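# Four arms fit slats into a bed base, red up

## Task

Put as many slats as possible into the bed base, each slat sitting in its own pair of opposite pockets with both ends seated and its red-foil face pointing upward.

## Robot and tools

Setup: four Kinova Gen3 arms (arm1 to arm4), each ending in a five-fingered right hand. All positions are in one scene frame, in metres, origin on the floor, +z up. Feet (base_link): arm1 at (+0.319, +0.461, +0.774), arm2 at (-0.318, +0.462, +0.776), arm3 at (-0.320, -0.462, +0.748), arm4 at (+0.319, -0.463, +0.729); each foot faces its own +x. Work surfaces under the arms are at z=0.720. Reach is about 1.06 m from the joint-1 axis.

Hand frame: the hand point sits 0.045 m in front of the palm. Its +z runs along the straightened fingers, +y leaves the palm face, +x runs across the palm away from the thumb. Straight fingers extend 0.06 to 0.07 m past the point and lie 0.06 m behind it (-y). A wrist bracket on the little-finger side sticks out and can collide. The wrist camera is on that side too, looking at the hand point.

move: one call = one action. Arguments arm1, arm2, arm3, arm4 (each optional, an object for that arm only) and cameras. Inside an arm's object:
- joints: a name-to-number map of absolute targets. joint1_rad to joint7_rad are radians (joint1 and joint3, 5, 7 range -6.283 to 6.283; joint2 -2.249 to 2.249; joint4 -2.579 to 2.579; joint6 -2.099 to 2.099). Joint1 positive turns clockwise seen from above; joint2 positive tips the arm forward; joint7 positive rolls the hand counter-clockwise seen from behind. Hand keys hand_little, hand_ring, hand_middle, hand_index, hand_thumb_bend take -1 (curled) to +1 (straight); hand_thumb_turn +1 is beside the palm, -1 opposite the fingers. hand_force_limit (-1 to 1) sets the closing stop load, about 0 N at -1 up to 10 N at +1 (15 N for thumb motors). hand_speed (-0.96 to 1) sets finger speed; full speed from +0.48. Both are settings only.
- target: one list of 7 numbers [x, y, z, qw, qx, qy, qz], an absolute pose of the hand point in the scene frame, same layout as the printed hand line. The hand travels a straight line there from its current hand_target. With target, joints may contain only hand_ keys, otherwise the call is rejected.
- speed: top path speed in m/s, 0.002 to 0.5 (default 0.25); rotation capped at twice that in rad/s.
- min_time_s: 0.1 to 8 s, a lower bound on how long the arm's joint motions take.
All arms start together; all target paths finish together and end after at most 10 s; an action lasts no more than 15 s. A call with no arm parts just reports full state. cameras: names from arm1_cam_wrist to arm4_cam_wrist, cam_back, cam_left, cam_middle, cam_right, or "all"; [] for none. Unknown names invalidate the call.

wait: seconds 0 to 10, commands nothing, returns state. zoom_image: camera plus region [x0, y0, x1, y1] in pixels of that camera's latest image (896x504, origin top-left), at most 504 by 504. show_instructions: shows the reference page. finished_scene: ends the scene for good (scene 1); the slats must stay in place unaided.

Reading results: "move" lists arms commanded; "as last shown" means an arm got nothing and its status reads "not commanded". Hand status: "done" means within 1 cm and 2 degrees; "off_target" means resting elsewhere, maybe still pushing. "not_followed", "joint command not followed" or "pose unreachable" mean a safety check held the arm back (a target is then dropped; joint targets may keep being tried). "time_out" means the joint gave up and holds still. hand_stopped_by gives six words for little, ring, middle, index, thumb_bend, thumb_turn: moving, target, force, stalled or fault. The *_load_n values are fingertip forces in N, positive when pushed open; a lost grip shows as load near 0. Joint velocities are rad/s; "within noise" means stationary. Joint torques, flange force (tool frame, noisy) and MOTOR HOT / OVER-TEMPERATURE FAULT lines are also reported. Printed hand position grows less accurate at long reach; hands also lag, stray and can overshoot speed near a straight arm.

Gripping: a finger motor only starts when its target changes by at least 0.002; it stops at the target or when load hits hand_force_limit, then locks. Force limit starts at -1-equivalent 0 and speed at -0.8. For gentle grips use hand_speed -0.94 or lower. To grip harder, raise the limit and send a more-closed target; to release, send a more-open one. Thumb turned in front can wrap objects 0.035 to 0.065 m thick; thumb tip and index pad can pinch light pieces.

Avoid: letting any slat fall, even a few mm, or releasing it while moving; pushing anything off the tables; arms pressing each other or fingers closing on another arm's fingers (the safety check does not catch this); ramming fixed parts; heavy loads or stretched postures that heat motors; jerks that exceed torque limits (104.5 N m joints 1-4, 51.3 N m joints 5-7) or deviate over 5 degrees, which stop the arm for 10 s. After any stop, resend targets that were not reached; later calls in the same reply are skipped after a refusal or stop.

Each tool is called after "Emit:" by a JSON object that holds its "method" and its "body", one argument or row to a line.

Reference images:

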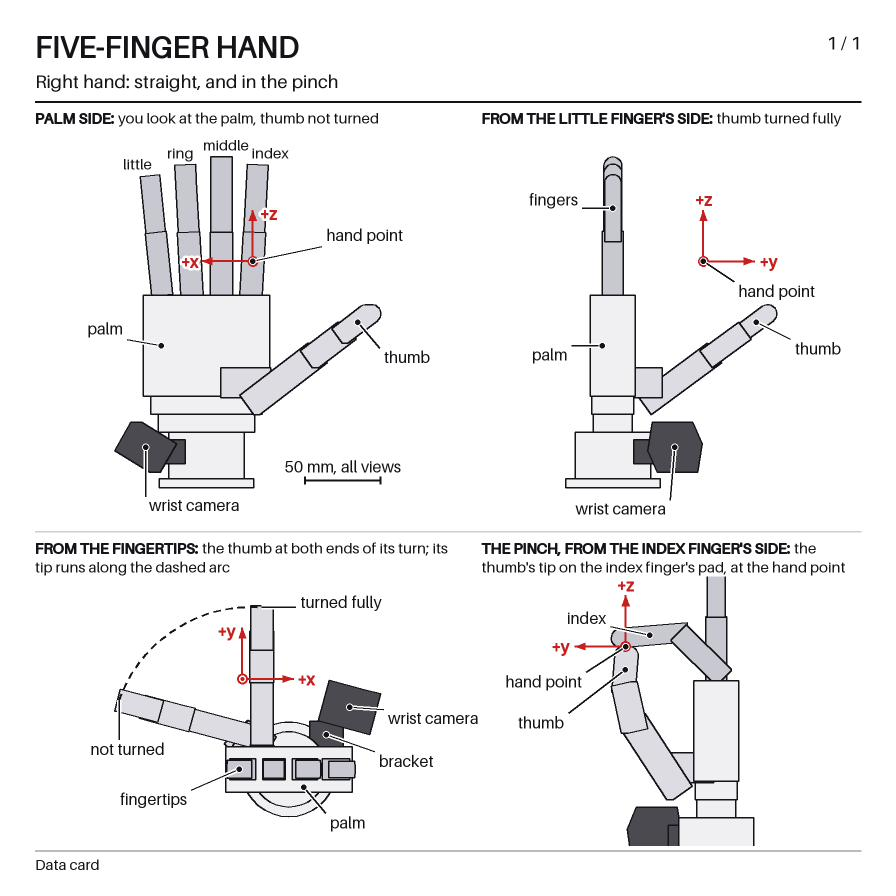

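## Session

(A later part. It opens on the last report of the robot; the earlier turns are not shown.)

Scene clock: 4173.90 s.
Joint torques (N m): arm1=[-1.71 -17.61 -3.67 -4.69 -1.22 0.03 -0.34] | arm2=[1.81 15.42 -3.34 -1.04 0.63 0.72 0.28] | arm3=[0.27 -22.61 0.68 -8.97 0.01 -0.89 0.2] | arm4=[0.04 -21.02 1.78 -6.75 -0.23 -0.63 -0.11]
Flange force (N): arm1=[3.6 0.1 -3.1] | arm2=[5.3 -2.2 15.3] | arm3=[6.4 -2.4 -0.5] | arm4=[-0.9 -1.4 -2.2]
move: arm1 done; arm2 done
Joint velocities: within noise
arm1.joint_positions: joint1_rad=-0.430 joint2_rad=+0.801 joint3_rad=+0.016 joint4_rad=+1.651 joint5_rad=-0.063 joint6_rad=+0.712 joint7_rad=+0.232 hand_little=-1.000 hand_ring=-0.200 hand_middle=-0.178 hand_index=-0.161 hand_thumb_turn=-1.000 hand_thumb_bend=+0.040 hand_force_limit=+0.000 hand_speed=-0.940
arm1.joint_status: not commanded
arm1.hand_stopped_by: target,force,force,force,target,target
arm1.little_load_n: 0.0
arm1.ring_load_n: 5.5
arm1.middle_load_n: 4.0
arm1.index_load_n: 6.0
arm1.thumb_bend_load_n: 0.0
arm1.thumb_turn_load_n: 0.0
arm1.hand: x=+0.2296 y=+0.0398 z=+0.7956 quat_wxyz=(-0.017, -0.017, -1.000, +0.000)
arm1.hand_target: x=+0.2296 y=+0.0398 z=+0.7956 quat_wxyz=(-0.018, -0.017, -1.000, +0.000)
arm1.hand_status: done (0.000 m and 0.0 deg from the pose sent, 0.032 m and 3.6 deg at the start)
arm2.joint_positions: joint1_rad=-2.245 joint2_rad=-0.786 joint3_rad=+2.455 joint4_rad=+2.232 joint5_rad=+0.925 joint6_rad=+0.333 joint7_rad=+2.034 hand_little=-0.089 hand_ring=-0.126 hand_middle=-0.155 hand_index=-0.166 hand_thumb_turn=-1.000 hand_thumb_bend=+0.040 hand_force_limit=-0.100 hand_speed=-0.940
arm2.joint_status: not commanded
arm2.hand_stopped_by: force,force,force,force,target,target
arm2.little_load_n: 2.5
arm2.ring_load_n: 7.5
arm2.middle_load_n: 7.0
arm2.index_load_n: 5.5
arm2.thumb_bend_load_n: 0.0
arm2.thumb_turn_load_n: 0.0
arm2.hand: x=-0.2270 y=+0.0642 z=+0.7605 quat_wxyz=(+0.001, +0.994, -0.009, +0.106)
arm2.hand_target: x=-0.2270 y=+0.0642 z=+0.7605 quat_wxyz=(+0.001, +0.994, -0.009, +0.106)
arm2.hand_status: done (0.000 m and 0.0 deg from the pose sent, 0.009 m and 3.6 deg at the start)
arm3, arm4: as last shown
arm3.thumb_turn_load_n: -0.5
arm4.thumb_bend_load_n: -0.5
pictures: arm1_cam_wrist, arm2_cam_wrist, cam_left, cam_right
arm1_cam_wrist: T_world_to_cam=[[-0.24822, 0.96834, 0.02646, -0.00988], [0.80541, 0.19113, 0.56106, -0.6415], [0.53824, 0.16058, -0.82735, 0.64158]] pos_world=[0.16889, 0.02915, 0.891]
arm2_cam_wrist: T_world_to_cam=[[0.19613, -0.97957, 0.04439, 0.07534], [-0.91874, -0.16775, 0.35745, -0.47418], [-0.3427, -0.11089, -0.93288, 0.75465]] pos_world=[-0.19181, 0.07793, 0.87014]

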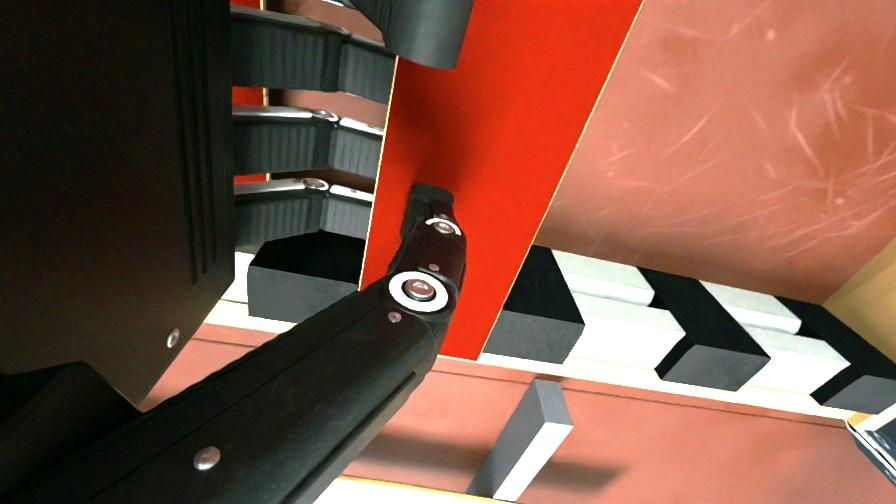

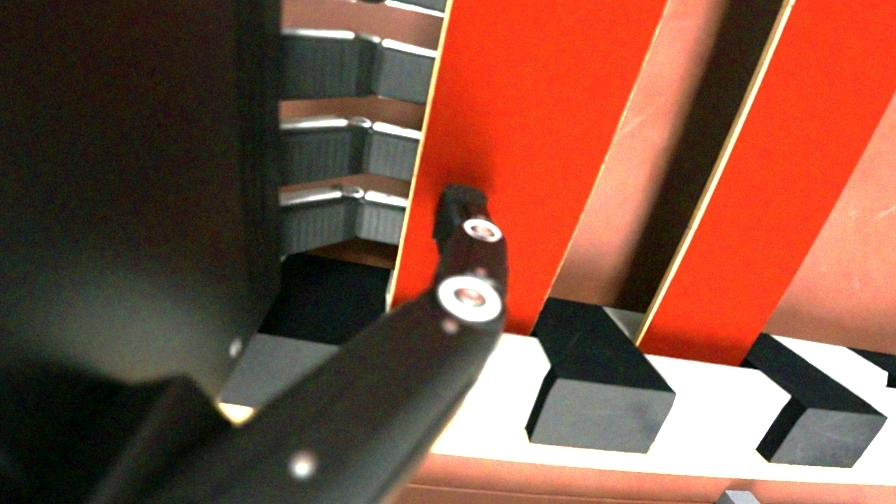

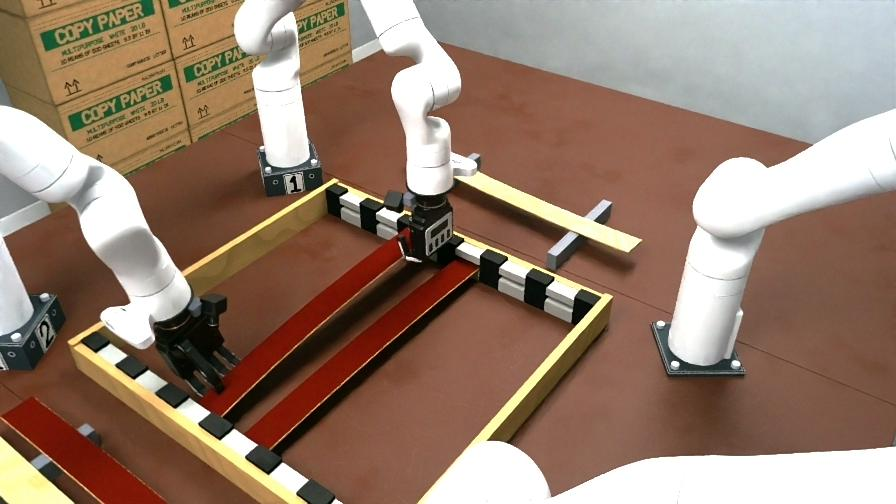

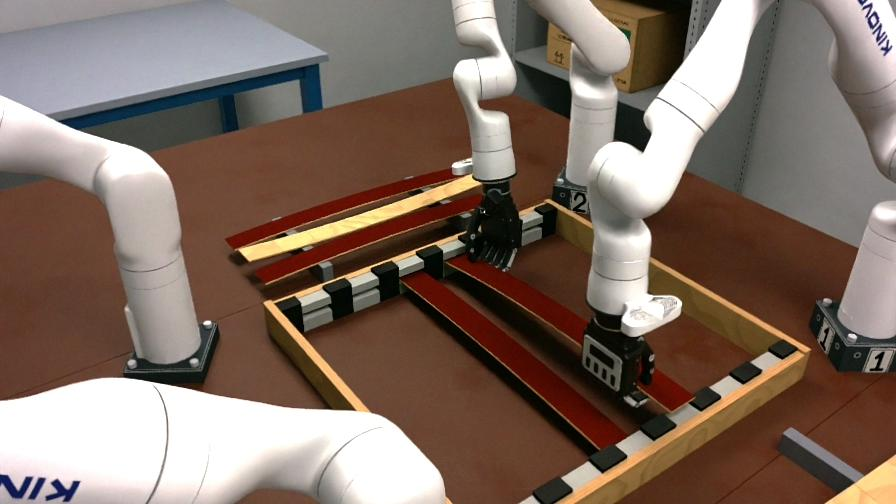

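Emit:
{"method": "move", "body": {
  "arm2": {"joints": {"hand_speed": -0.3, "hand_index": 0.05, "hand_middle": 0.05, "hand_ring": 0.05, "hand_little": 0.05, "hand_thumb_bend": 0.4}}
}}

Emit:
{"method": "move", "body": {
  "arm2": {"target": [-0.2265, 0.0655, 0.7680, 0.0009, 0.9943, -0.0087, 0.1063], "speed": 0.06, "joints": {"hand_index": 0.25, "hand_middle": 0.25, "hand_ring": 0.25, "hand_little": 0.25, "hand_thumb_bend": 0.6}}
}}

Emit:
{"method": "move", "body": {
  "arm2": {"target": [-0.2260, 0.0665, 0.7800, 0.0009, 0.9943, -0.0087, 0.1063], "speed": 0.06, "joints": {"hand_index": 0.4, "hand_middle": 0.4, "hand_ring": 0.4, "hand_little": 0.4}}
}}

Emit:
{"method": "move", "body": {
  "arm2": {"target": [-0.2250, 0.0670, 0.7930, 0.0009, 0.9943, -0.0087, 0.1063], "speed": 0.06, "joints": {"hand_index": 0.6, "hand_middle": 0.6, "hand_ring": 0.6, "hand_little": 0.6}},
  "cameras": ["arm2_cam_wrist", "cam_left", "cam_right"]
}}

Scene clock: 4231.53 s.
Joint torques (N m): arm1=[0.91 -18.38 -0.54 -4.91 0.34 0.12 -0.11] | arm2=[-0.78 13.1 -5.14 -1.4 0.49 -0.53 0.36] | arm3=[0.28 -22.6 0.74 -9.07 0.05 -0.9 0.25] | arm4=[0.08 -21.04 1.76 -6.73 -0.23 -0.64 -0.09]
Flange force (N): arm1=[-2.0 -0.9 -1.0] | arm2=[-0.9 -2.7 6.6] | arm3=[6.8 -2.5 -0.6] | arm4=[-1.0 -1.3 -2.2]
move: arm2 done
Joint velocities: within noise
arm1, arm3, arm4: as last shown
arm1.joint_positions: joint1_rad=-0.430 joint2_rad=+0.801 joint3_rad=+0.016 joint4_rad=+1.652 joint5_rad=-0.063 joint6_rad=+0.712 joint7_rad=+0.232 hand_little=-1.000 hand_ring=-0.200 hand_middle=-0.178 hand_index=-0.161 hand_thumb_turn=-1.000 hand_thumb_bend=+0.040 hand_force_limit=+0.000 hand_speed=-0.940
arm1.ring_load_n: 8.0
arm1.middle_load_n: 4.5
arm1.index_load_n: 4.0
arm1.hand: x=+0.2296 y=+0.0398 z=+0.7956 quat_wxyz=(-0.018, -0.017, -1.000, +0.000)
arm2.joint_positions: joint1_rad=-2.245 joint2_rad=-0.786 joint3_rad=+2.455 joint4_rad=+2.232 joint5_rad=+0.925 joint6_rad=+0.333 joint7_rad=+2.034 hand_little=+0.050 hand_ring=+0.050 hand_middle=+0.050 hand_index=+0.050 hand_thumb_turn=-1.000 hand_thumb_bend=+0.400 hand_force_limit=-0.100 hand_speed=-0.300
arm2.joint_status: all done
arm2.hand_stopped_by: target,target,target,target,target,target
arm2.little_load_n: 0.0
arm2.ring_load_n: 0.0
arm2.middle_load_n: 0.0
arm2.index_load_n: 0.0
arm2.thumb_bend_load_n: 0.0
arm2.thumb_turn_load_n: 0.0
arm2.hand: x=-0.2270 y=+0.0642 z=+0.7605 quat_wxyz=(+0.001, +0.994, -0.009, +0.106)
arm2.hand_target: x=-0.2270 y=+0.0642 z=+0.7605 quat_wxyz=(+0.001, +0.994, -0.009, +0.106)
arm2.hand_status: not commanded
arm3.thumb_turn_load_n: 0.0
arm4.middle_load_n: 0.5
arm4.thumb_bend_load_n: 0.0
pictures: none

Scene clock: 4232.50 s.
Joint torques (N m): arm1=[0.83 -18.44 -0.55 -4.97 0.33 0.1 -0.11] | arm2=[-0.74 12.85 -5.17 -1.53 0.5 -0.5 0.34] | arm3=[0.26 -22.52 0.67 -9.03 -0.02 -0.89 0.25] | arm4=[0.06 -21 1.79 -6.75 -0.22 -0.63 -0.08]
Flange force (N): arm1=[-1.9 -0.7 -0.9] | arm2=[-0.7 -2.2 6.3] | arm3=[6.8 -2.5 -0.7] | arm4=[-0.8 -1.4 -2.3]
move: arm2 done
Joint velocities: within noise
arm1, arm3, arm4: as last shown
arm1.joint_positions: joint1_rad=-0.430 joint2_rad=+0.801 joint3_rad=+0.016 joint4_rad=+1.651 joint5_rad=-0.063 joint6_rad=+0.712 joint7_rad=+0.232 hand_little=-1.000 hand_ring=-0.200 hand_middle=-0.178 hand_index=-0.161 hand_thumb_turn=-1.000 hand_thumb_bend=+0.040 hand_force_limit=+0.000 hand_speed=-0.940
arm1.middle_load_n: 5.0
arm1.hand: x=+0.2296 y=+0.0398 z=+0.7956 quat_wxyz=(-0.017, -0.017, -1.000, +0.000)
arm1.hand_target: x=+0.2296 y=+0.0398 z=+0.7956 quat_wxyz=(-0.017, -0.017, -1.000, +0.000)
arm2.joint_positions: joint1_rad=-2.226 joint2_rad=-0.772 joint3_rad=+2.424 joint4_rad=+2.235 joint5_rad=+0.902 joint6_rad=+0.355 joint7_rad=+2.048 hand_little=+0.250 hand_ring=+0.250 hand_middle=+0.250 hand_index=+0.250 hand_thumb_turn=-1.000 hand_thumb_bend=+0.600 hand_force_limit=-0.100 hand_speed=-0.300
arm2.joint_status: all done
arm2.hand_stopped_by: target,target,target,target,target,target
arm2.little_load_n: 0.0
arm2.ring_load_n: 0.0
arm2.middle_load_n: 0.0
arm2.index_load_n: 0.0
arm2.thumb_bend_load_n: 0.0
arm2.thumb_turn_load_n: 0.0
arm2.hand: x=-0.2265 y=+0.0655 z=+0.7680 quat_wxyz=(+0.001, +0.994, -0.009, +0.106)
arm2.hand_target: x=-0.2265 y=+0.0655 z=+0.7680 quat_wxyz=(+0.001, +0.994, -0.009, +0.106)
arm2.hand_status: done (0.000 m and 0.0 deg from the pose sent, 0.008 m and 0.0 deg at the start)
arm4.middle_load_n: 0.0
pictures: none

Scene clock: 4233.47 s.
Joint torques (N m): arm1=[0.87 -18.42 -0.54 -4.9 0.35 0.12 -0.13] | arm2=[-0.76 12.56 -5.25 -1.8 0.48 -0.47 0.33] | arm3=[0.32 -22.63 0.75 -9.03 0.02 -0.85 0.23] | arm4=[0.04 -21.02 1.81 -6.76 -0.23 -0.62 -0.09]
Flange force (N): arm1=[-1.9 -0.9 -0.9] | arm2=[-0.7 -1.4 5.8] | arm3=[6.7 -2.4 -0.4] | arm4=[-0.8 -1.4 -2.2]
move: arm2 done
Joint velocities: within noise
arm1: as last shown
arm1.middle_load_n: 4.5
arm1.index_load_n: 3.5
arm1.hand_target: x=+0.2296 y=+0.0398 z=+0.7956 quat_wxyz=(-0.018, -0.017, -1.000, +0.000)
arm2.joint_positions: joint1_rad=-2.193 joint2_rad=-0.750 joint3_rad=+2.373 joint4_rad=+2.235 joint5_rad=+0.862 joint6_rad=+0.393 joint7_rad=+2.073 hand_little=+0.400 hand_ring=+0.400 hand_middle=+0.400 hand_index=+0.400 hand_thumb_turn=-1.000 hand_thumb_bend=+0.600 hand_force_limit=-0.100 hand_speed=-0.300
arm2.joint_status: all done
arm2.hand_stopped_by: target,target,target,target,target,target
arm2.little_load_n: 0.0
arm2.ring_load_n: 0.0
arm2.middle_load_n: 0.0
arm2.index_load_n: 0.0
arm2.thumb_bend_load_n: 0.0
arm2.thumb_turn_load_n: 0.0
arm2.hand: x=-0.2260 y=+0.0665 z=+0.7800 quat_wxyz=(+0.001, +0.994, -0.009, +0.106)
arm2.hand_target: x=-0.2260 y=+0.0665 z=+0.7800 quat_wxyz=(+0.001, +0.994, -0.009, +0.106)
arm2.hand_status: done (0.000 m and 0.0 deg from the pose sent, 0.012 m and 0.0 deg at the start)
arm3.joint_positions: joint1_rad=+2.552 joint2_rad=+0.900 joint3_rad=+0.000 joint4_rad=+1.300 joint5_rad=+0.000 joint6_rad=+0.600 joint7_rad=-2.045 hand_little=+1.000 hand_ring=+1.000 hand_middle=+1.000 hand_index=+1.000 hand_thumb_turn=+1.000 hand_thumb_bend=+1.000 hand_force_limit=+0.000 hand_speed=-0.800
arm3.joint_status: not commanded
arm3.hand_stopped_by: target,target,target,target,target,target
arm3.little_load_n: 0.0
arm3.ring_load_n: 0.0
arm3.middle_load_n: 0.0
arm3.index_load_n: 0.0
arm3.thumb_bend_load_n: 0.0
arm3.thumb_turn_load_n: 0.0
arm3.hand: x=-0.3049 y=-1.2053 z=+0.8219 quat_wxyz=(-0.142, -0.841, -0.514, +0.090)
arm3.hand_target: x=-0.3049 y=-1.2053 z=+0.8219 quat_wxyz=(-0.142, -0.841, -0.514, +0.090)
arm3.hand_status: not commanded
arm4.joint_positions: joint1_rad=+3.778 joint2_rad=+0.900 joint3_rad=+0.000 joint4_rad=+1.300 joint5_rad=+0.000 joint6_rad=+0.600 joint7_rad=-1.821 hand_little=+1.000 hand_ring=+1.000 hand_middle=+1.000 hand_index=+1.000 hand_thumb_turn=+1.000 hand_thumb_bend=+1.000 hand_force_limit=+0.000 hand_speed=-0.800
arm4.joint_status: not commanded
arm4.hand_stopped_by: target,target,target,target,target,target
arm4.little_load_n: 0.0
arm4.ring_load_n: 0.0
arm4.middle_load_n: 0.5
arm4.index_load_n: 0.0
arm4.thumb_bend_load_n: 0.0
arm4.thumb_turn_load_n: 0.0
arm4.hand: x=+0.3472 y=-1.1959 z=+0.8062 quat_wxyz=(-0.132, -0.777, -0.606, +0.111)
arm4.hand_target: x=+0.3472 y=-1.1959 z=+0.8062 quat_wxyz=(-0.132, -0.777, -0.606, +0.111)
arm4.hand_status: not commanded
pictures: none

Scene clock: 4234.43 s.
Joint torques (N m): arm1=[0.85 -18.44 -0.54 -4.95 0.34 0.14 -0.12] | arm2=[-0.77 12.22 -5.34 -2.14 0.47 -0.47 0.34] | arm3=[0.23 -22.53 0.71 -8.99 0.09 -0.93 0.17] | arm4=[0.07 -21.02 1.78 -6.72 -0.21 -0.64 -0.09]
Flange force (N): arm1=[-1.9 -0.7 -0.8] | arm2=[-0.6 -0.8 5.4] | arm3=[6.3 -2.5 -0.7] | arm4=[-1.0 -1.3 -2.2]
move: arm2 done
Joint velocities: within noise
arm1, arm3, arm4: as last shown
arm1.middle_load_n: 5.0
arm1.index_load_n: 4.0
arm2.joint_positions: joint1_rad=-2.160 joint2_rad=-0.727 joint3_rad=+2.319 joint4_rad=+2.231 joint5_rad=+0.818 joint6_rad=+0.433 joint7_rad=+2.101 hand_little=+0.600 hand_ring=+0.600 hand_middle=+0.600 hand_index=+0.600 hand_thumb_turn=-1.000 hand_thumb_bend=+0.600 hand_force_limit=-0.100 hand_speed=-0.300
arm2.joint_status: all done
arm2.hand_stopped_by: target,target,target,target,target,target
arm2.little_load_n: 0.0
arm2.ring_load_n: 0.0
arm2.middle_load_n: 0.0
arm2.index_load_n: 0.0
arm2.thumb_bend_load_n: 0.0
arm2.thumb_turn_load_n: 0.0
arm2.hand: x=-0.2250 y=+0.0670 z=+0.7930 quat_wxyz=(+0.001, +0.994, -0.009, +0.106)
arm2.hand_target: x=-0.2250 y=+0.0670 z=+0.7930 quat_wxyz=(+0.001, +0.994, -0.009, +0.106)
arm2.hand_status: done (0.000 m and 0.0 deg from the pose sent, 0.013 m and 0.0 deg at the start)
arm4.middle_load_n: 0.0
arm2_cam_wrist: T_world_to_cam=[[0.19625, -0.97955, 0.04445, 0.07621], [-0.91872, -0.16784, 0.35747, -0.4835], [-0.3427, -0.11099, -0.93287, 0.78596]] pos_world=[-0.18981, 0.08073, 0.90264]

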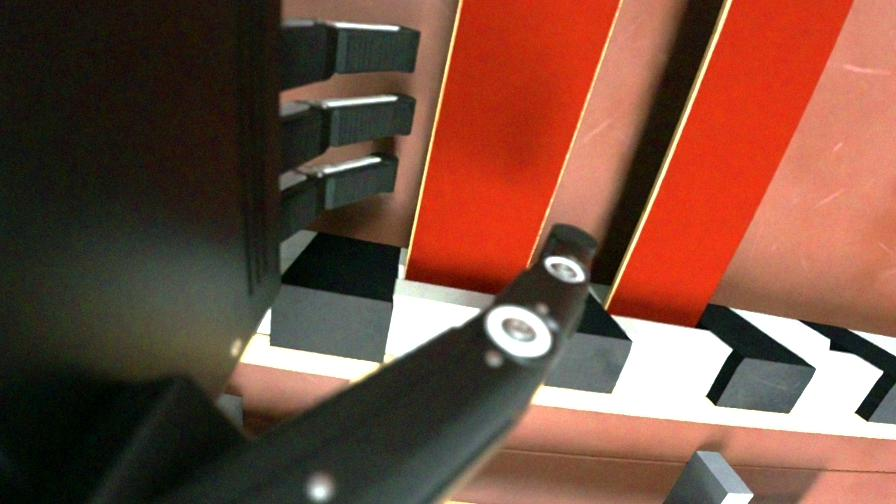

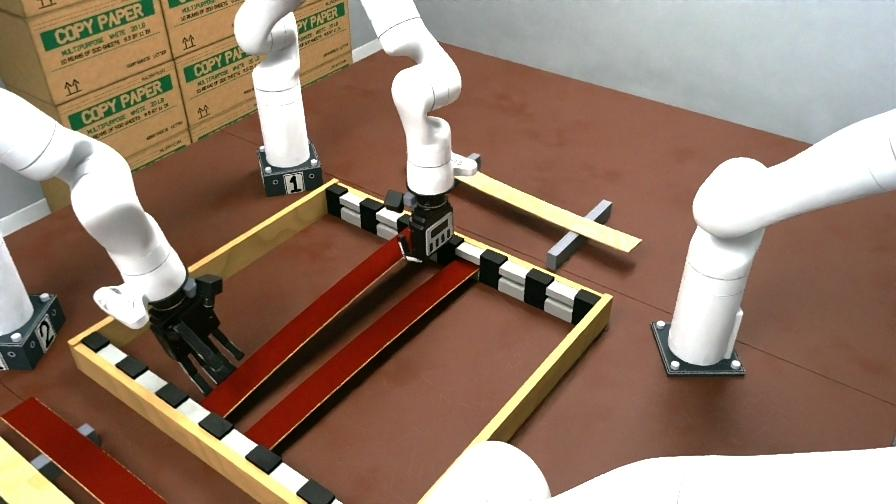

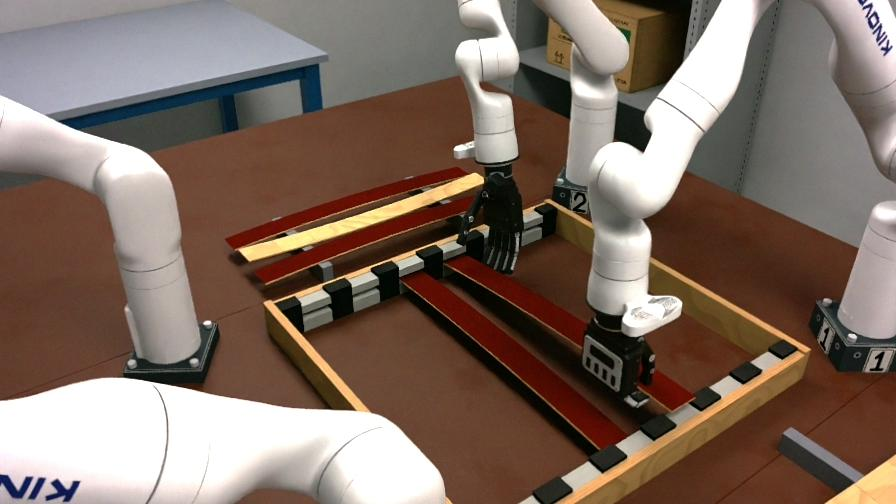

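Emit:
{"method": "move", "body": {
  "arm2": {"target": [-0.0300, 0.0550, 0.7970, 0.0004, 0.9990, -0.0087, 0.0436], "speed": 0.2},
  "cameras": ["arm2_cam_wrist", "cam_left"]
}}

Emit:
{"method": "zoom_image", "body": {
  "camera": "cam_left",
  "region": [240, 200, 480, 360]
}}

Scene clock: 4248.30 s.
Joint torques (N m): arm1=[0.86 -18.4 -0.57 -4.9 0.34 0.11 -0.1] | arm2=[-0.79 15.98 -5.88 -3.61 0.56 -0.2 0.33] | arm3=[0.35 -22.59 0.76 -9.05 0.09 -0.85 0.16] | arm4=[0.06 -21.03 1.79 -6.73 -0.21 -0.63 -0.08]
Flange force (N): arm1=[-1.9 -0.9 -1.0] | arm2=[0.0 0.5 1.7] | arm3=[6.8 -2.5 -0.5] | arm4=[-0.9 -1.3 -2.2]
move: arm2 done
Joint velocities: within noise
arm1, arm3, arm4: as last shown
arm1.index_load_n: 3.5
arm1.hand_target: x=+0.2296 y=+0.0398 z=+0.7956 quat_wxyz=(-0.017, -0.017, -1.000, +0.000)
arm2.joint_positions: joint1_rad=-2.792 joint2_rad=-0.831 joint3_rad=+2.398 joint4_rad=+1.840 joint5_rad=+0.758 joint6_rad=+0.713 joint7_rad=+1.746 hand_little=+0.600 hand_ring=+0.600 hand_middle=+0.600 hand_index=+0.600 hand_thumb_turn=-1.000 hand_thumb_bend=+0.600 hand_force_limit=-0.100 hand_speed=-0.300
arm2.joint_status: not commanded
arm2.hand_stopped_by: target,target,target,target,target,target
arm2.little_load_n: 0.0
arm2.ring_load_n: 0.0
arm2.middle_load_n: 0.0
arm2.index_load_n: 0.0
arm2.thumb_bend_load_n: 0.0
arm2.thumb_turn_load_n: 0.0
arm2.hand: x=-0.0300 y=+0.0550 z=+0.7970 quat_wxyz=(+0.000, +0.999, -0.009, +0.044)
arm2.hand_target: x=-0.0300 y=+0.0550 z=+0.7970 quat_wxyz=(+0.000, +0.999, -0.009, +0.044)
arm2.hand_status: done (0.000 m and 0.0 deg from the pose sent, 0.195 m and 7.2 deg at the start)
arm2_cam_wrist: T_world_to_cam=[[0.2002, -0.9796, 0.01743, 0.04769], [-0.86666, -0.16876, 0.4695, -0.3955], [-0.45698, -0.1091, -0.88276, 0.81167]] pos_world=[0.01861, 0.06853, 0.90136]

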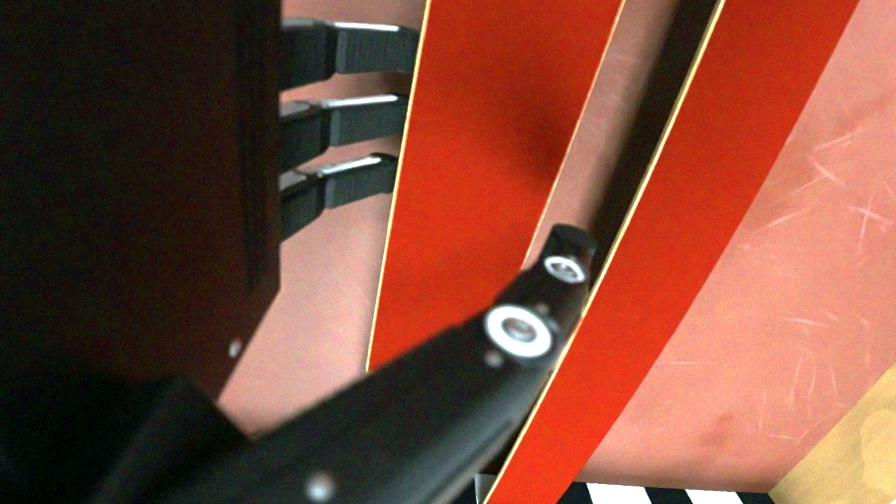

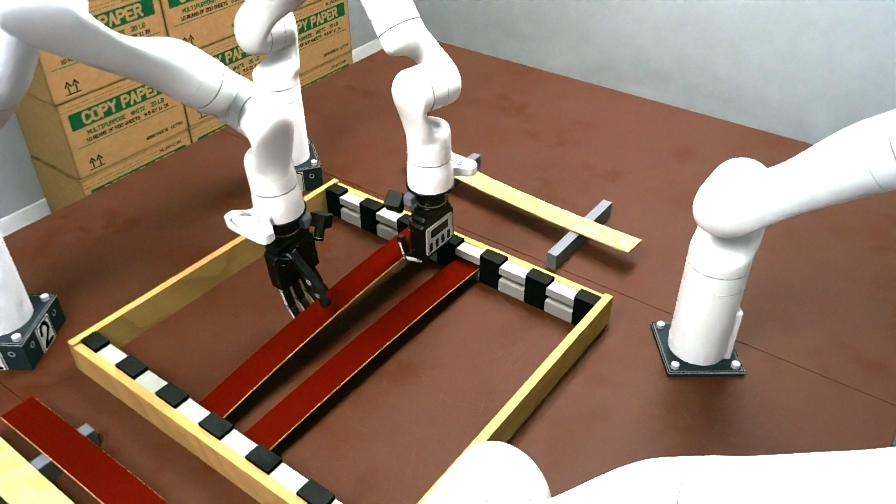

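Scaled by 2.100 from the camera's image (finer frame: 1280x720).

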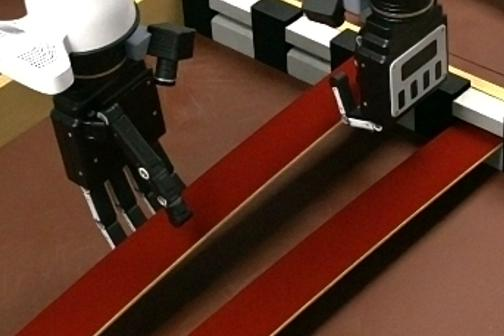

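Emit:
{"method": "move", "body": {
  "arm2": {"target": [-0.0300, 0.0540, 0.7830, 0.0004, 0.9990, -0.0087, 0.0436], "speed": 0.08, "joints": {"hand_index": 0.2, "hand_middle": 0.2, "hand_ring": 0.2, "hand_little": 0.2}}
}}

Emit:
{"method": "move", "body": {
  "arm2": {"target": [-0.0300, 0.0500, 0.7830, 0.0004, 0.9990, -0.0087, 0.0436], "speed": 0.06, "joints": {"hand_force_limit": 0.95, "hand_index": -0.18, "hand_middle": -0.204, "hand_ring": -0.21, "hand_little": -0.18, "hand_thumb_bend": 0.3}},
  "cameras": ["arm2_cam_wrist", "cam_left"]
}}

Emit:
{"method": "zoom_image", "body": {
  "camera": "cam_left",
  "region": [240, 200, 480, 360]
}}

Scene clock: 4258.90 s.
Joint torques (N m): arm1=[0.86 -18.39 -0.56 -4.93 0.34 0.1 -0.09] | arm2=[-0.77 16.23 -5.89 -3.43 0.55 -0.21 0.33] | arm3=[0.2 -22.58 0.67 -9.06 -0.02 -0.91 0.23] | arm4=[0.04 -21.02 1.78 -6.73 -0.22 -0.65 -0.08]
Flange force (N): arm1=[-2.0 -0.8 -1.0] | arm2=[-0.2 0.2 2.0] | arm3=[6.7 -2.6 -0.6] | arm4=[-1.0 -1.4 -2.2]
move: arm2 done
Joint velocities: within noise
arm1, arm3, arm4: as last shown
arm1.middle_load_n: 4.5
arm2.joint_positions: joint1_rad=-2.806 joint2_rad=-0.856 joint3_rad=+2.422 joint4_rad=+1.842 joint5_rad=+0.783 joint6_rad=+0.684 joint7_rad=+1.730 hand_little=+0.200 hand_ring=+0.200 hand_middle=+0.200 hand_index=+0.200 hand_thumb_turn=-1.000 hand_thumb_bend=+0.600 hand_force_limit=-0.100 hand_speed=-0.300
arm2.joint_status: all done
arm2.hand_stopped_by: target,target,target,target,target,target
arm2.little_load_n: 0.0
arm2.ring_load_n: 0.0
arm2.middle_load_n: 0.0
arm2.index_load_n: 0.0
arm2.thumb_bend_load_n: -0.5
arm2.thumb_turn_load_n: 0.0
arm2.hand: x=-0.0300 y=+0.0540 z=+0.7830 quat_wxyz=(+0.000, +0.999, -0.009, +0.044)
arm2.hand_target: x=-0.0300 y=+0.0540 z=+0.7830 quat_wxyz=(+0.000, +0.999, -0.009, +0.044)
arm2.hand_status: done (0.000 m and 0.0 deg from the pose sent, 0.014 m and 0.0 deg at the start)
pictures: none

Scene clock: 4259.87 s.
Joint torques (N m): arm1=[1.62 -15.7 0.04 -1.84 0.51 1.35 -0.17] | arm2=[1.8 20.9 -4.95 -8.26 2.28 -1.07 0.33] | arm3=[0.28 -22.62 0.76 -8.92 0.04 -0.87 0.18] | arm4=[0.06 -21.01 1.8 -6.77 -0.22 -0.62 -0.1]
Flange force (N): arm1=[-2.4 -5.7 -4.4] | arm2=[-0.6 -7.7 7.2] | arm3=[6.2 -2.4 -0.4] | arm4=[-0.8 -1.4 -2.3]
move: arm2 done
Joint velocities: within noise
arm1, arm3, arm4: as last shown
arm1.ring_load_n: 5.0
arm1.index_load_n: 5.5
arm2.joint_positions: joint1_rad=-2.801 joint2_rad=-0.861 joint3_rad=+2.420 joint4_rad=+1.831 joint5_rad=+0.781 joint6_rad=+0.692 joint7_rad=+1.740 hand_little=-0.180 hand_ring=-0.208 hand_middle=-0.203 hand_index=-0.180 hand_thumb_turn=-1.000 hand_thumb_bend=+0.300 hand_force_limit=+0.950 hand_speed=-0.300
arm2.joint_status: all done
arm2.hand_stopped_by: target,target,target,target,target,target
arm2.little_load_n: 0.0
arm2.ring_load_n: 7.0
arm2.middle_load_n: 2.5
arm2.index_load_n: 0.5
arm2.thumb_bend_load_n: 0.0
arm2.thumb_turn_load_n: 0.0
arm2.hand: x=-0.0300 y=+0.0500 z=+0.7830 quat_wxyz=(+0.000, +0.999, -0.009, +0.044)
arm2.hand_target: x=-0.0300 y=+0.0500 z=+0.7830 quat_wxyz=(+0.000, +0.999, -0.009, +0.044)
arm2.hand_status: done (0.000 m and 0.0 deg from the pose sent, 0.004 m and 0.0 deg at the start)
arm3.thumb_turn_load_n: 0.5
arm4.thumb_bend_load_n: -0.5
arm2_cam_wrist: T_world_to_cam=[[0.2002, -0.9796, 0.01743, 0.04302], [-0.86666, -0.16876, 0.4695, -0.38973], [-0.45698, -0.1091, -0.88276, 0.7989]] pos_world=[0.01871, 0.06353, 0.88746]

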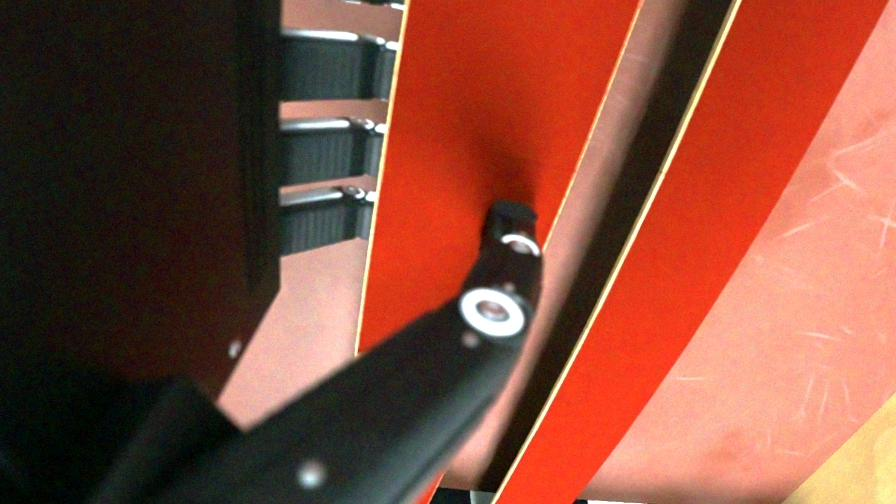

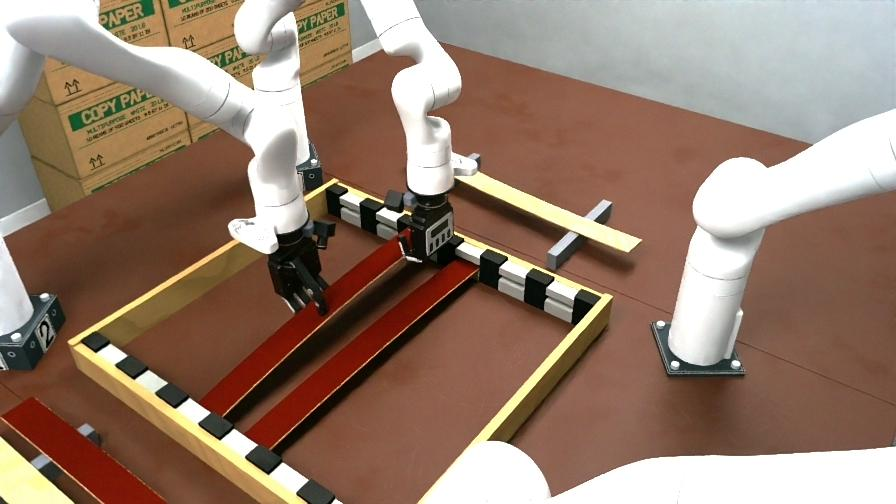

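Scaled by 2.100 from the camera's image (finer frame: 1280x720).

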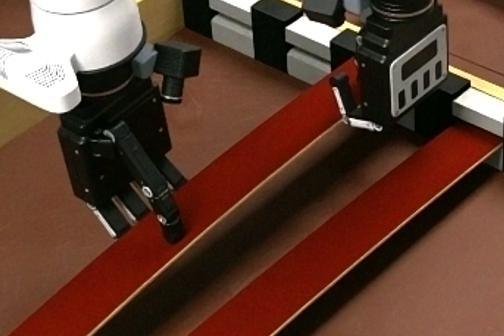

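Emit:
{"method": "move", "body": {
  "arm1": {"target": [0.2386, 0.0385, 0.7970, -0.0323, 0.0174, 0.9993, 0.0006], "speed": 0.04},
  "arm2": {"target": [-0.0300, 0.0525, 0.8000, 0.0004, 0.9990, -0.0087, 0.0436], "speed": 0.04, "joints": {"hand_speed": -0.9}}
}}

Emit:
{"method": "move", "body": {
  "arm1": {"target": [0.2327, 0.0385, 0.8000, -0.0828, 0.0174, 0.9964, 0.0014], "speed": 0.04},
  "arm2": {"target": [-0.0325, 0.0520, 0.8185, 0.0004, 0.9988, -0.0087, 0.0480], "speed": 0.04},
  "cameras": ["arm1_cam_wrist", "arm2_cam_wrist", "cam_left"]
}}

Scene clock: 4275.53 s.
Joint torques (N m): arm1=[-4 -12.98 -6.18 -2.16 -2.81 0.2 -0.95] | arm2=[5.27 24.32 -2.74 -4.54 1.33 2.99 -0.54] | arm3=[0.31 -22.5 0.65 -8.97 -0.01 -0.88 0.19] | arm4=[0.05 -21.04 1.78 -6.79 -0.22 -0.63 -0.08]
Flange force (N): arm1=[10.7 -1.4 -11.5] | arm2=[12.1 -0.8 22.2] | arm3=[6.6 -2.4 -0.7] | arm4=[-0.7 -1.4 -2.2]
move: arm1 done; arm2 done
Joint velocities: within noise
arm1.joint_positions: joint1_rad=-0.567 joint2_rad=+0.787 joint3_rad=+0.102 joint4_rad=+1.678 joint5_rad=-0.007 joint6_rad=+0.688 joint7_rad=+0.115 hand_little=-1.000 hand_ring=-0.200 hand_middle=-0.178 hand_index=-0.161 hand_thumb_turn=-1.000 hand_thumb_bend=+0.040 hand_force_limit=+0.000 hand_speed=-0.940
arm1.joint_status: not commanded
arm1.hand_stopped_by: target,force,force,force,target,target
arm1.little_load_n: 0.5
arm1.ring_load_n: 4.0
arm1.middle_load_n: 2.0
arm1.index_load_n: 1.5
arm1.thumb_bend_load_n: 2.5
arm1.thumb_turn_load_n: -1.5
arm1.hand: x=+0.2386 y=+0.0385 z=+0.7970 quat_wxyz=(+0.032, -0.017, -0.999, -0.001)
arm1.hand_target: x=+0.2386 y=+0.0385 z=+0.7970 quat_wxyz=(+0.032, -0.017, -0.999, -0.001)
arm1.hand_status: done (0.000 m and 0.0 deg from the pose sent, 0.009 m and 5.7 deg at the start)
arm2.joint_positions: joint1_rad=-2.786 joint2_rad=-0.829 joint3_rad=+2.392 joint4_rad=+1.832 joint5_rad=+0.752 joint6_rad=+0.724 joint7_rad=+1.756 hand_little=-0.180 hand_ring=-0.208 hand_middle=-0.203 hand_index=-0.180 hand_thumb_turn=-1.000 hand_thumb_bend=+0.300 hand_force_limit=+0.950 hand_speed=-0.900
arm2.joint_status: all done
arm2.hand_stopped_by: target,target,target,target,target,target
arm2.little_load_n: 4.5
arm2.ring_load_n: 11.0
arm2.middle_load_n: 6.5
arm2.index_load_n: 0.0
arm2.thumb_bend_load_n: 0.0
arm2.thumb_turn_load_n: 0.0
arm2.hand: x=-0.0300 y=+0.0525 z=+0.8000 quat_wxyz=(+0.000, +0.999, -0.009, +0.044)
arm2.hand_target: x=-0.0300 y=+0.0525 z=+0.8000 quat_wxyz=(+0.000, +0.999, -0.009, +0.044)
arm2.hand_status: done (0.000 m and 0.0 deg from the pose sent, 0.017 m and 0.0 deg at the start)
arm3, arm4: as last shown
arm3.thumb_turn_load_n: 0.0
arm4.thumb_bend_load_n: 0.0
pictures: none

Scene clock: 4277.30 s.
Joint torques (N m): arm1=[-0.03 -9.37 -1.94 -1.23 -0.65 -0.67 -0.45] | arm2=[2.41 31 -8.56 -10.7 1.89 -0.37 -0.04] | arm3=[0.2 -22.48 0.63 -9.02 0.05 -0.87 0.2] | arm4=[0.07 -21.01 1.75 -6.72 -0.22 -0.62 -0.08]
Flange force (N): arm1=[3.9 -1.8 -20.4] | arm2=[3.5 -0.8 35.6] | arm3=[6.7 -2.6 -0.8] | arm4=[-0.9 -1.3 -2.2]
move: arm1 done; arm2 done
Joint velocities: within noise
arm1.joint_positions: joint1_rad=-0.677 joint2_rad=+0.784 joint3_rad=+0.190 joint4_rad=+1.692 joint5_rad=+0.054 joint6_rad=+0.681 joint7_rad=+0.022 hand_little=-1.000 hand_ring=-0.200 hand_middle=-0.178 hand_index=-0.161 hand_thumb_turn=-1.000 hand_thumb_bend=+0.041 hand_force_limit=+0.000 hand_speed=-0.940
arm1.joint_status: not commanded
arm1.hand_stopped_by: target,force,force,force,target,target
arm1.little_load_n: -0.5
arm1.ring_load_n: 4.5
arm1.middle_load_n: 1.0
arm1.index_load_n: 0.0
arm1.thumb_bend_load_n: 3.0
arm1.thumb_turn_load_n: -1.5
arm1.hand: x=+0.2327 y=+0.0385 z=+0.8000 quat_wxyz=(+0.083, -0.017, -0.996, -0.001)
arm1.hand_target: x=+0.2327 y=+0.0385 z=+0.8000 quat_wxyz=(+0.083, -0.017, -0.996, -0.001)
arm1.hand_status: done (0.000 m and 0.0 deg from the pose sent, 0.007 m and 5.8 deg at the start)
arm2.joint_positions: joint1_rad=-2.754 joint2_rad=-0.795 joint3_rad=+2.357 joint4_rad=+1.833 joint5_rad=+0.719 joint6_rad=+0.752 joint7_rad=+1.786 hand_little=-0.179 hand_ring=-0.207 hand_middle=-0.203 hand_index=-0.180 hand_thumb_turn=-1.000 hand_thumb_bend=+0.300 hand_force_limit=+0.950 hand_speed=-0.900
arm2.joint_status: not commanded
arm2.hand_stopped_by: target,target,target,target,target,target
arm2.little_load_n: 10.0
arm2.ring_load_n: 13.0
arm2.middle_load_n: 8.0
arm2.index_load_n: 2.5
arm2.thumb_bend_load_n: 0.0
arm2.thumb_turn_load_n: 0.0
arm2.hand: x=-0.0325 y=+0.0520 z=+0.8185 quat_wxyz=(+0.000, +0.999, -0.009, +0.048)
arm2.hand_target: x=-0.0325 y=+0.0520 z=+0.8185 quat_wxyz=(+0.000, +0.999, -0.009, +0.048)
arm2.hand_status: done (0.000 m and 0.0 deg from the pose sent, 0.019 m and 0.5 deg at the start)
arm3, arm4: as last shown
arm3.middle_load_n: -0.5
arm1_cam_wrist: T_world_to_cam=[[-0.23727, 0.96798, 0.08202, -0.05494], [0.90122, 0.18781, 0.39056, -0.53196], [0.36265, 0.16658, -0.91692, 0.75599]] pos_world=[0.19222, 0.02715, 0.90545]
arm2_cam_wrist: T_world_to_cam=[[0.20008, -0.97959, 0.01927, 0.04336], [-0.87074, -0.16876, 0.46189, -0.4022], [-0.44921, -0.1092, -0.88673, 0.83274]] pos_world=[0.01519, 0.06553, 0.92335]

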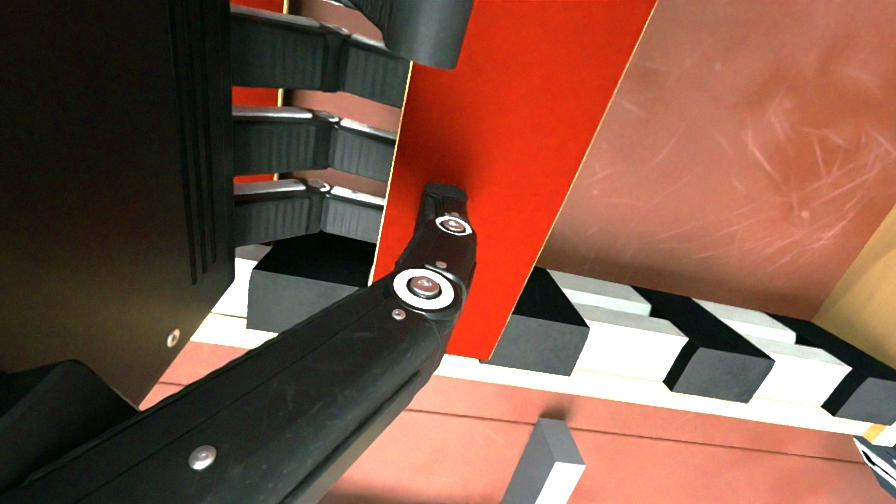

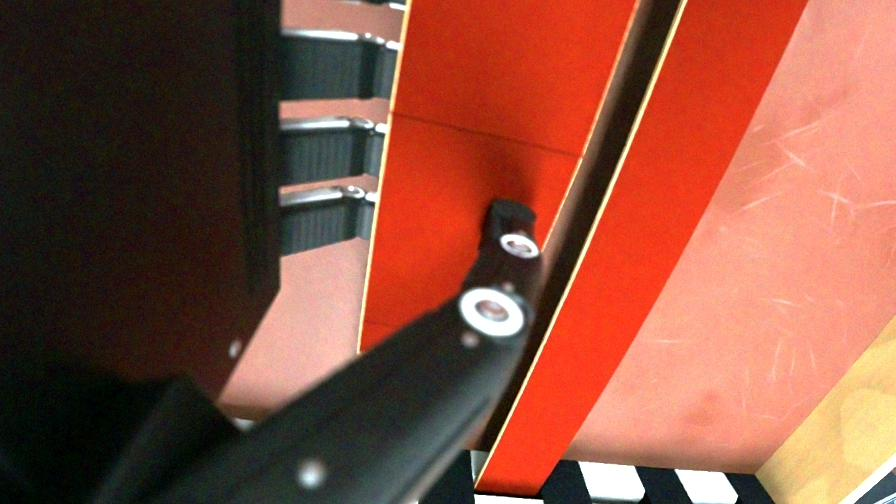

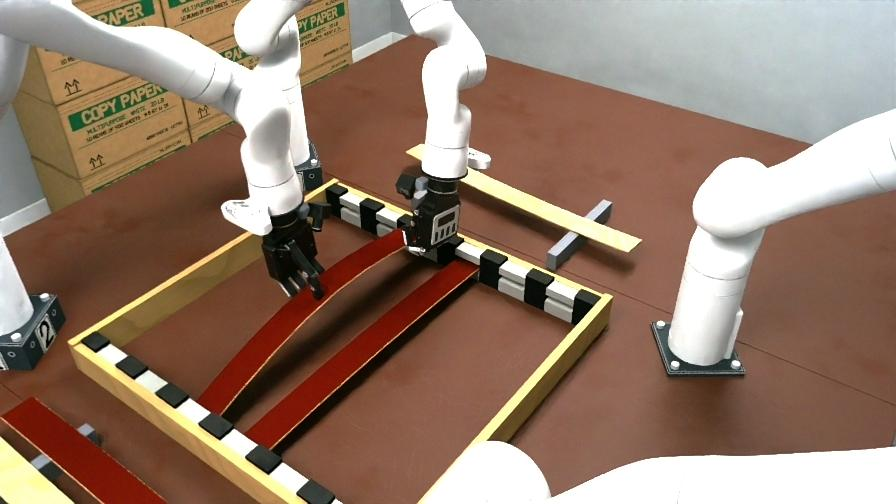

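Emit:
{"method": "move", "body": {
  "arm1": {"target": [0.2225, 0.0380, 0.8033, -0.1383, 0.0174, 0.9902, 0.0024], "speed": 0.05},
  "arm2": {"target": [-0.0385, 0.0510, 0.8390, 0.0004, 0.9992, -0.0087, 0.0390], "speed": 0.05}
}}

Emit:
{"method": "move", "body": {
  "arm1": {"target": [0.2115, 0.0365, 0.8055, -0.1779, 0.0172, 0.9839, 0.0031], "speed": 0.05},
  "arm2": {"target": [-0.0435, 0.0500, 0.8555, 0.0004, 0.9990, -0.0087, 0.0436], "speed": 0.05},
  "cameras": ["arm1_cam_wrist"]
}}

Emit:
{"method": "zoom_image", "body": {
  "camera": "arm1_cam_wrist",
  "region": [340, 270, 620, 430]
}}

Scene clock: 4297.43 s.
Joint torques (N m): arm1=[3.56 -6.11 1.33 0.45 0.8 -0.8 -0.13] | arm2=[1.27 37.58 -11.8 -16.16 2.71 -1.67 0.03] | arm3=[0.2 -22.49 0.74 -9.05 0.01 -0.91 0.25] | arm4=[0.05 -21.02 1.77 -6.73 -0.22 -0.63 -0.1]
Flange force (N): arm1=[0.1 -2.8 -28.8] | arm2=[-0.9 -1.6 49.4] | arm3=[6.8 -2.7 -0.8] | arm4=[-0.9 -1.4 -2.2]
move: arm1 done; arm2 done
Joint velocities: within noise
arm1.joint_positions: joint1_rad=-0.789 joint2_rad=+0.796 joint3_rad=+0.286 joint4_rad=+1.698 joint5_rad=+0.121 joint6_rad=+0.682 joint7_rad=-0.074 hand_little=-1.000 hand_ring=-0.200 hand_middle=-0.178 hand_index=-0.161 hand_thumb_turn=-1.000 hand_thumb_bend=+0.041 hand_force_limit=+0.000 hand_speed=-0.940
arm1.joint_status: not commanded
arm1.hand_stopped_by: target,force,force,force,target,target
arm1.little_load_n: 0.0
arm1.ring_load_n: 5.5
arm1.middle_load_n: 0.5
arm1.index_load_n: 0.0
arm1.thumb_bend_load_n: 4.0
arm1.thumb_turn_load_n: -1.5
arm1.hand: x=+0.2225 y=+0.0380 z=+0.8033 quat_wxyz=(+0.138, -0.017, -0.990, -0.002)
arm1.hand_target: x=+0.2225 y=+0.0380 z=+0.8033 quat_wxyz=(+0.138, -0.017, -0.990, -0.002)
arm1.hand_status: done (0.000 m and 0.0 deg from the pose sent, 0.011 m and 6.4 deg at the start)
arm2.joint_positions: joint1_rad=-2.735 joint2_rad=-0.762 joint3_rad=+2.329 joint4_rad=+1.817 joint5_rad=+0.683 joint6_rad=+0.814 joint7_rad=+1.815 hand_little=-0.179 hand_ring=-0.207 hand_middle=-0.203 hand_index=-0.179 hand_thumb_turn=-1.000 hand_thumb_bend=+0.300 hand_force_limit=+0.950 hand_speed=-0.900
arm2.joint_status: not commanded
arm2.hand_stopped_by: target,target,target,target,target,target
arm2.little_load_n: 11.0
arm2.ring_load_n: 12.5
arm2.middle_load_n: 12.0
arm2.index_load_n: 14.5
arm2.thumb_bend_load_n: 0.0
arm2.thumb_turn_load_n: 0.0
arm2.hand: x=-0.0385 y=+0.0510 z=+0.8390 quat_wxyz=(+0.000, +0.999, -0.009, +0.039)
arm2.hand_target: x=-0.0385 y=+0.0510 z=+0.8390 quat_wxyz=(+0.000, +0.999, -0.009, +0.039)
arm2.hand_status: done (0.000 m and 0.0 deg from the pose sent, 0.021 m and 1.0 deg at the start)
arm3, arm4: as last shown
arm3.middle_load_n: 0.0
arm4.index_load_n: -0.5
pictures: none

Scene clock: 4298.73 s.
Joint torques (N m): arm1=[7.78 -2.77 4.38 2.44 2.04 -0.88 0.05] | arm2=[-0.4 42.28 -15.83 -21.48 2.91 -4.2 0.22] | arm3=[0.3 -22.54 0.69 -9 0.04 -0.91 0.21] | arm4=[0.05 -21.02 1.75 -6.72 -0.23 -0.6 -0.09]
Flange force (N): arm1=[-3.7 -4.0 -38.7] | arm2=[-7.0 -1.8 60.6] | arm3=[6.6 -2.4 -0.7] | arm4=[-0.9 -1.4 -2.2]
move: arm1 done; arm2 done
Joint velocities: within noise
arm1.joint_positions: joint1_rad=-0.858 joint2_rad=+0.816 joint3_rad=+0.352 joint4_rad=+1.696 joint5_rad=+0.167 joint6_rad=+0.686 joint7_rad=-0.133 hand_little=-1.000 hand_ring=-0.200 hand_middle=-0.178 hand_index=-0.161 hand_thumb_turn=-1.000 hand_thumb_bend=+0.042 hand_force_limit=+0.000 hand_speed=-0.940
arm1.joint_status: not commanded
arm1.hand_stopped_by: target,force,force,force,target,target
arm1.little_load_n: 0.0
arm1.ring_load_n: 3.0
arm1.middle_load_n: 0.0
arm1.index_load_n: 0.0
arm1.thumb_bend_load_n: 9.5
arm1.thumb_turn_load_n: 0.0
arm1.hand: x=+0.2115 y=+0.0365 z=+0.8055 quat_wxyz=(+0.178, -0.017, -0.984, -0.003)
arm1.hand_target: x=+0.2115 y=+0.0365 z=+0.8055 quat_wxyz=(+0.178, -0.017, -0.984, -0.003)
arm1.hand_status: done (0.000 m and 0.0 deg from the pose sent, 0.011 m and 4.6 deg at the start)
arm2.joint_positions: joint1_rad=-2.698 joint2_rad=-0.730 joint3_rad=+2.297 joint4_rad=+1.818 joint5_rad=+0.652 joint6_rad=+0.836 joint7_rad=+1.847 hand_little=-0.178 hand_ring=-0.207 hand_middle=-0.203 hand_index=-0.179 hand_thumb_turn=-1.000 hand_thumb_bend=+0.300 hand_force_limit=+0.950 hand_speed=-0.900
arm2.joint_status: not commanded
arm2.hand_stopped_by: target,target,target,target,target,target
arm2.little_load_n: 16.0
arm2.ring_load_n: 13.5
arm2.middle_load_n: 12.5
arm2.index_load_n: 17.5
arm2.thumb_bend_load_n: 0.0
arm2.thumb_turn_load_n: 0.0
arm2.hand: x=-0.0435 y=+0.0500 z=+0.8555 quat_wxyz=(+0.000, +0.999, -0.009, +0.044)
arm2.hand_target: x=-0.0435 y=+0.0500 z=+0.8555 quat_wxyz=(+0.000, +0.999, -0.009, +0.044)
arm2.hand_status: done (0.000 m and 0.0 deg from the pose sent, 0.017 m and 0.5 deg at the start)
arm3.joint_positions: joint1_rad=+2.552 joint2_rad=+0.900 joint3_rad=+0.000 joint4_rad=+1.300 joint5_rad=+0.000 joint6_rad=+0.600 joint7_rad=-2.045 hand_little=+1.000 hand_ring=+1.000 hand_middle=+1.000 hand_index=+1.000 hand_thumb_turn=+1.000 hand_thumb_bend=+1.000 hand_force_limit=+0.000 hand_speed=-0.800
arm3.joint_status: not commanded
arm3.hand_stopped_by: target,target,target,target,target,target
arm3.little_load_n: -0.5
arm3.ring_load_n: 0.0
arm3.middle_load_n: 0.0
arm3.index_load_n: 0.0
arm3.thumb_bend_load_n: 0.0
arm3.thumb_turn_load_n: 0.0
arm3.hand: x=-0.3049 y=-1.2053 z=+0.8219 quat_wxyz=(-0.142, -0.841, -0.514, +0.090)
arm3.hand_target: x=-0.3049 y=-1.2053 z=+0.8219 quat_wxyz=(-0.142, -0.841, -0.514, +0.090)
arm3.hand_status: not commanded
arm4.joint_positions: joint1_rad=+3.778 joint2_rad=+0.900 joint3_rad=+0.000 joint4_rad=+1.300 joint5_rad=+0.000 joint6_rad=+0.600 joint7_rad=-1.821 hand_little=+1.000 hand_ring=+1.000 hand_middle=+1.000 hand_index=+1.000 hand_thumb_turn=+1.000 hand_thumb_bend=+1.000 hand_force_limit=+0.000 hand_speed=-0.800
arm4.joint_status: not commanded
arm4.hand_stopped_by: target,target,target,target,target,target
arm4.little_load_n: 0.0
arm4.ring_load_n: 0.0
arm4.middle_load_n: 0.0
arm4.index_load_n: 0.0
arm4.thumb_bend_load_n: 0.0
arm4.thumb_turn_load_n: 0.0
arm4.hand: x=+0.3472 y=-1.1959 z=+0.8062 quat_wxyz=(-0.132, -0.777, -0.606, +0.111)
arm4.hand_target: x=+0.3472 y=-1.1959 z=+0.8062 quat_wxyz=(-0.132, -0.777, -0.606, +0.111)
arm4.hand_status: not commanded
arm1_cam_wrist: T_world_to_cam=[[-0.21661, 0.96725, 0.13228, -0.10337], [0.95929, 0.18573, 0.21275, -0.38359], [0.18122, 0.17298, -0.96811, 0.84849]] pos_world=[0.19182, 0.02446, 0.91672]

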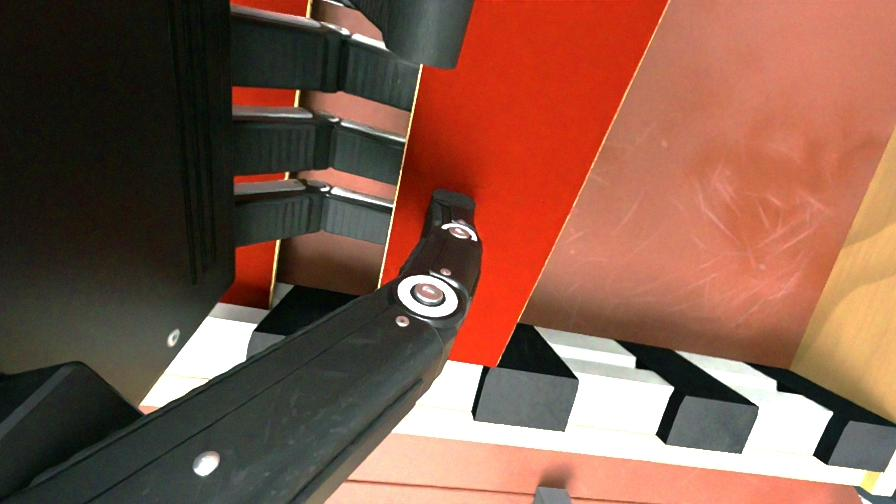

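Scaled by 1.800 from the camera's image (finer frame: 1280x720).

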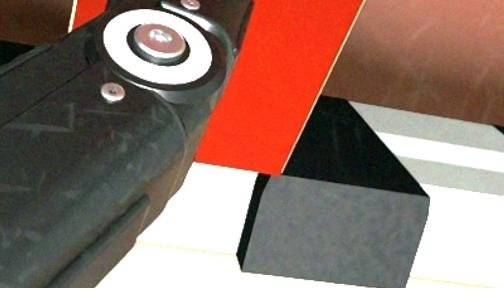

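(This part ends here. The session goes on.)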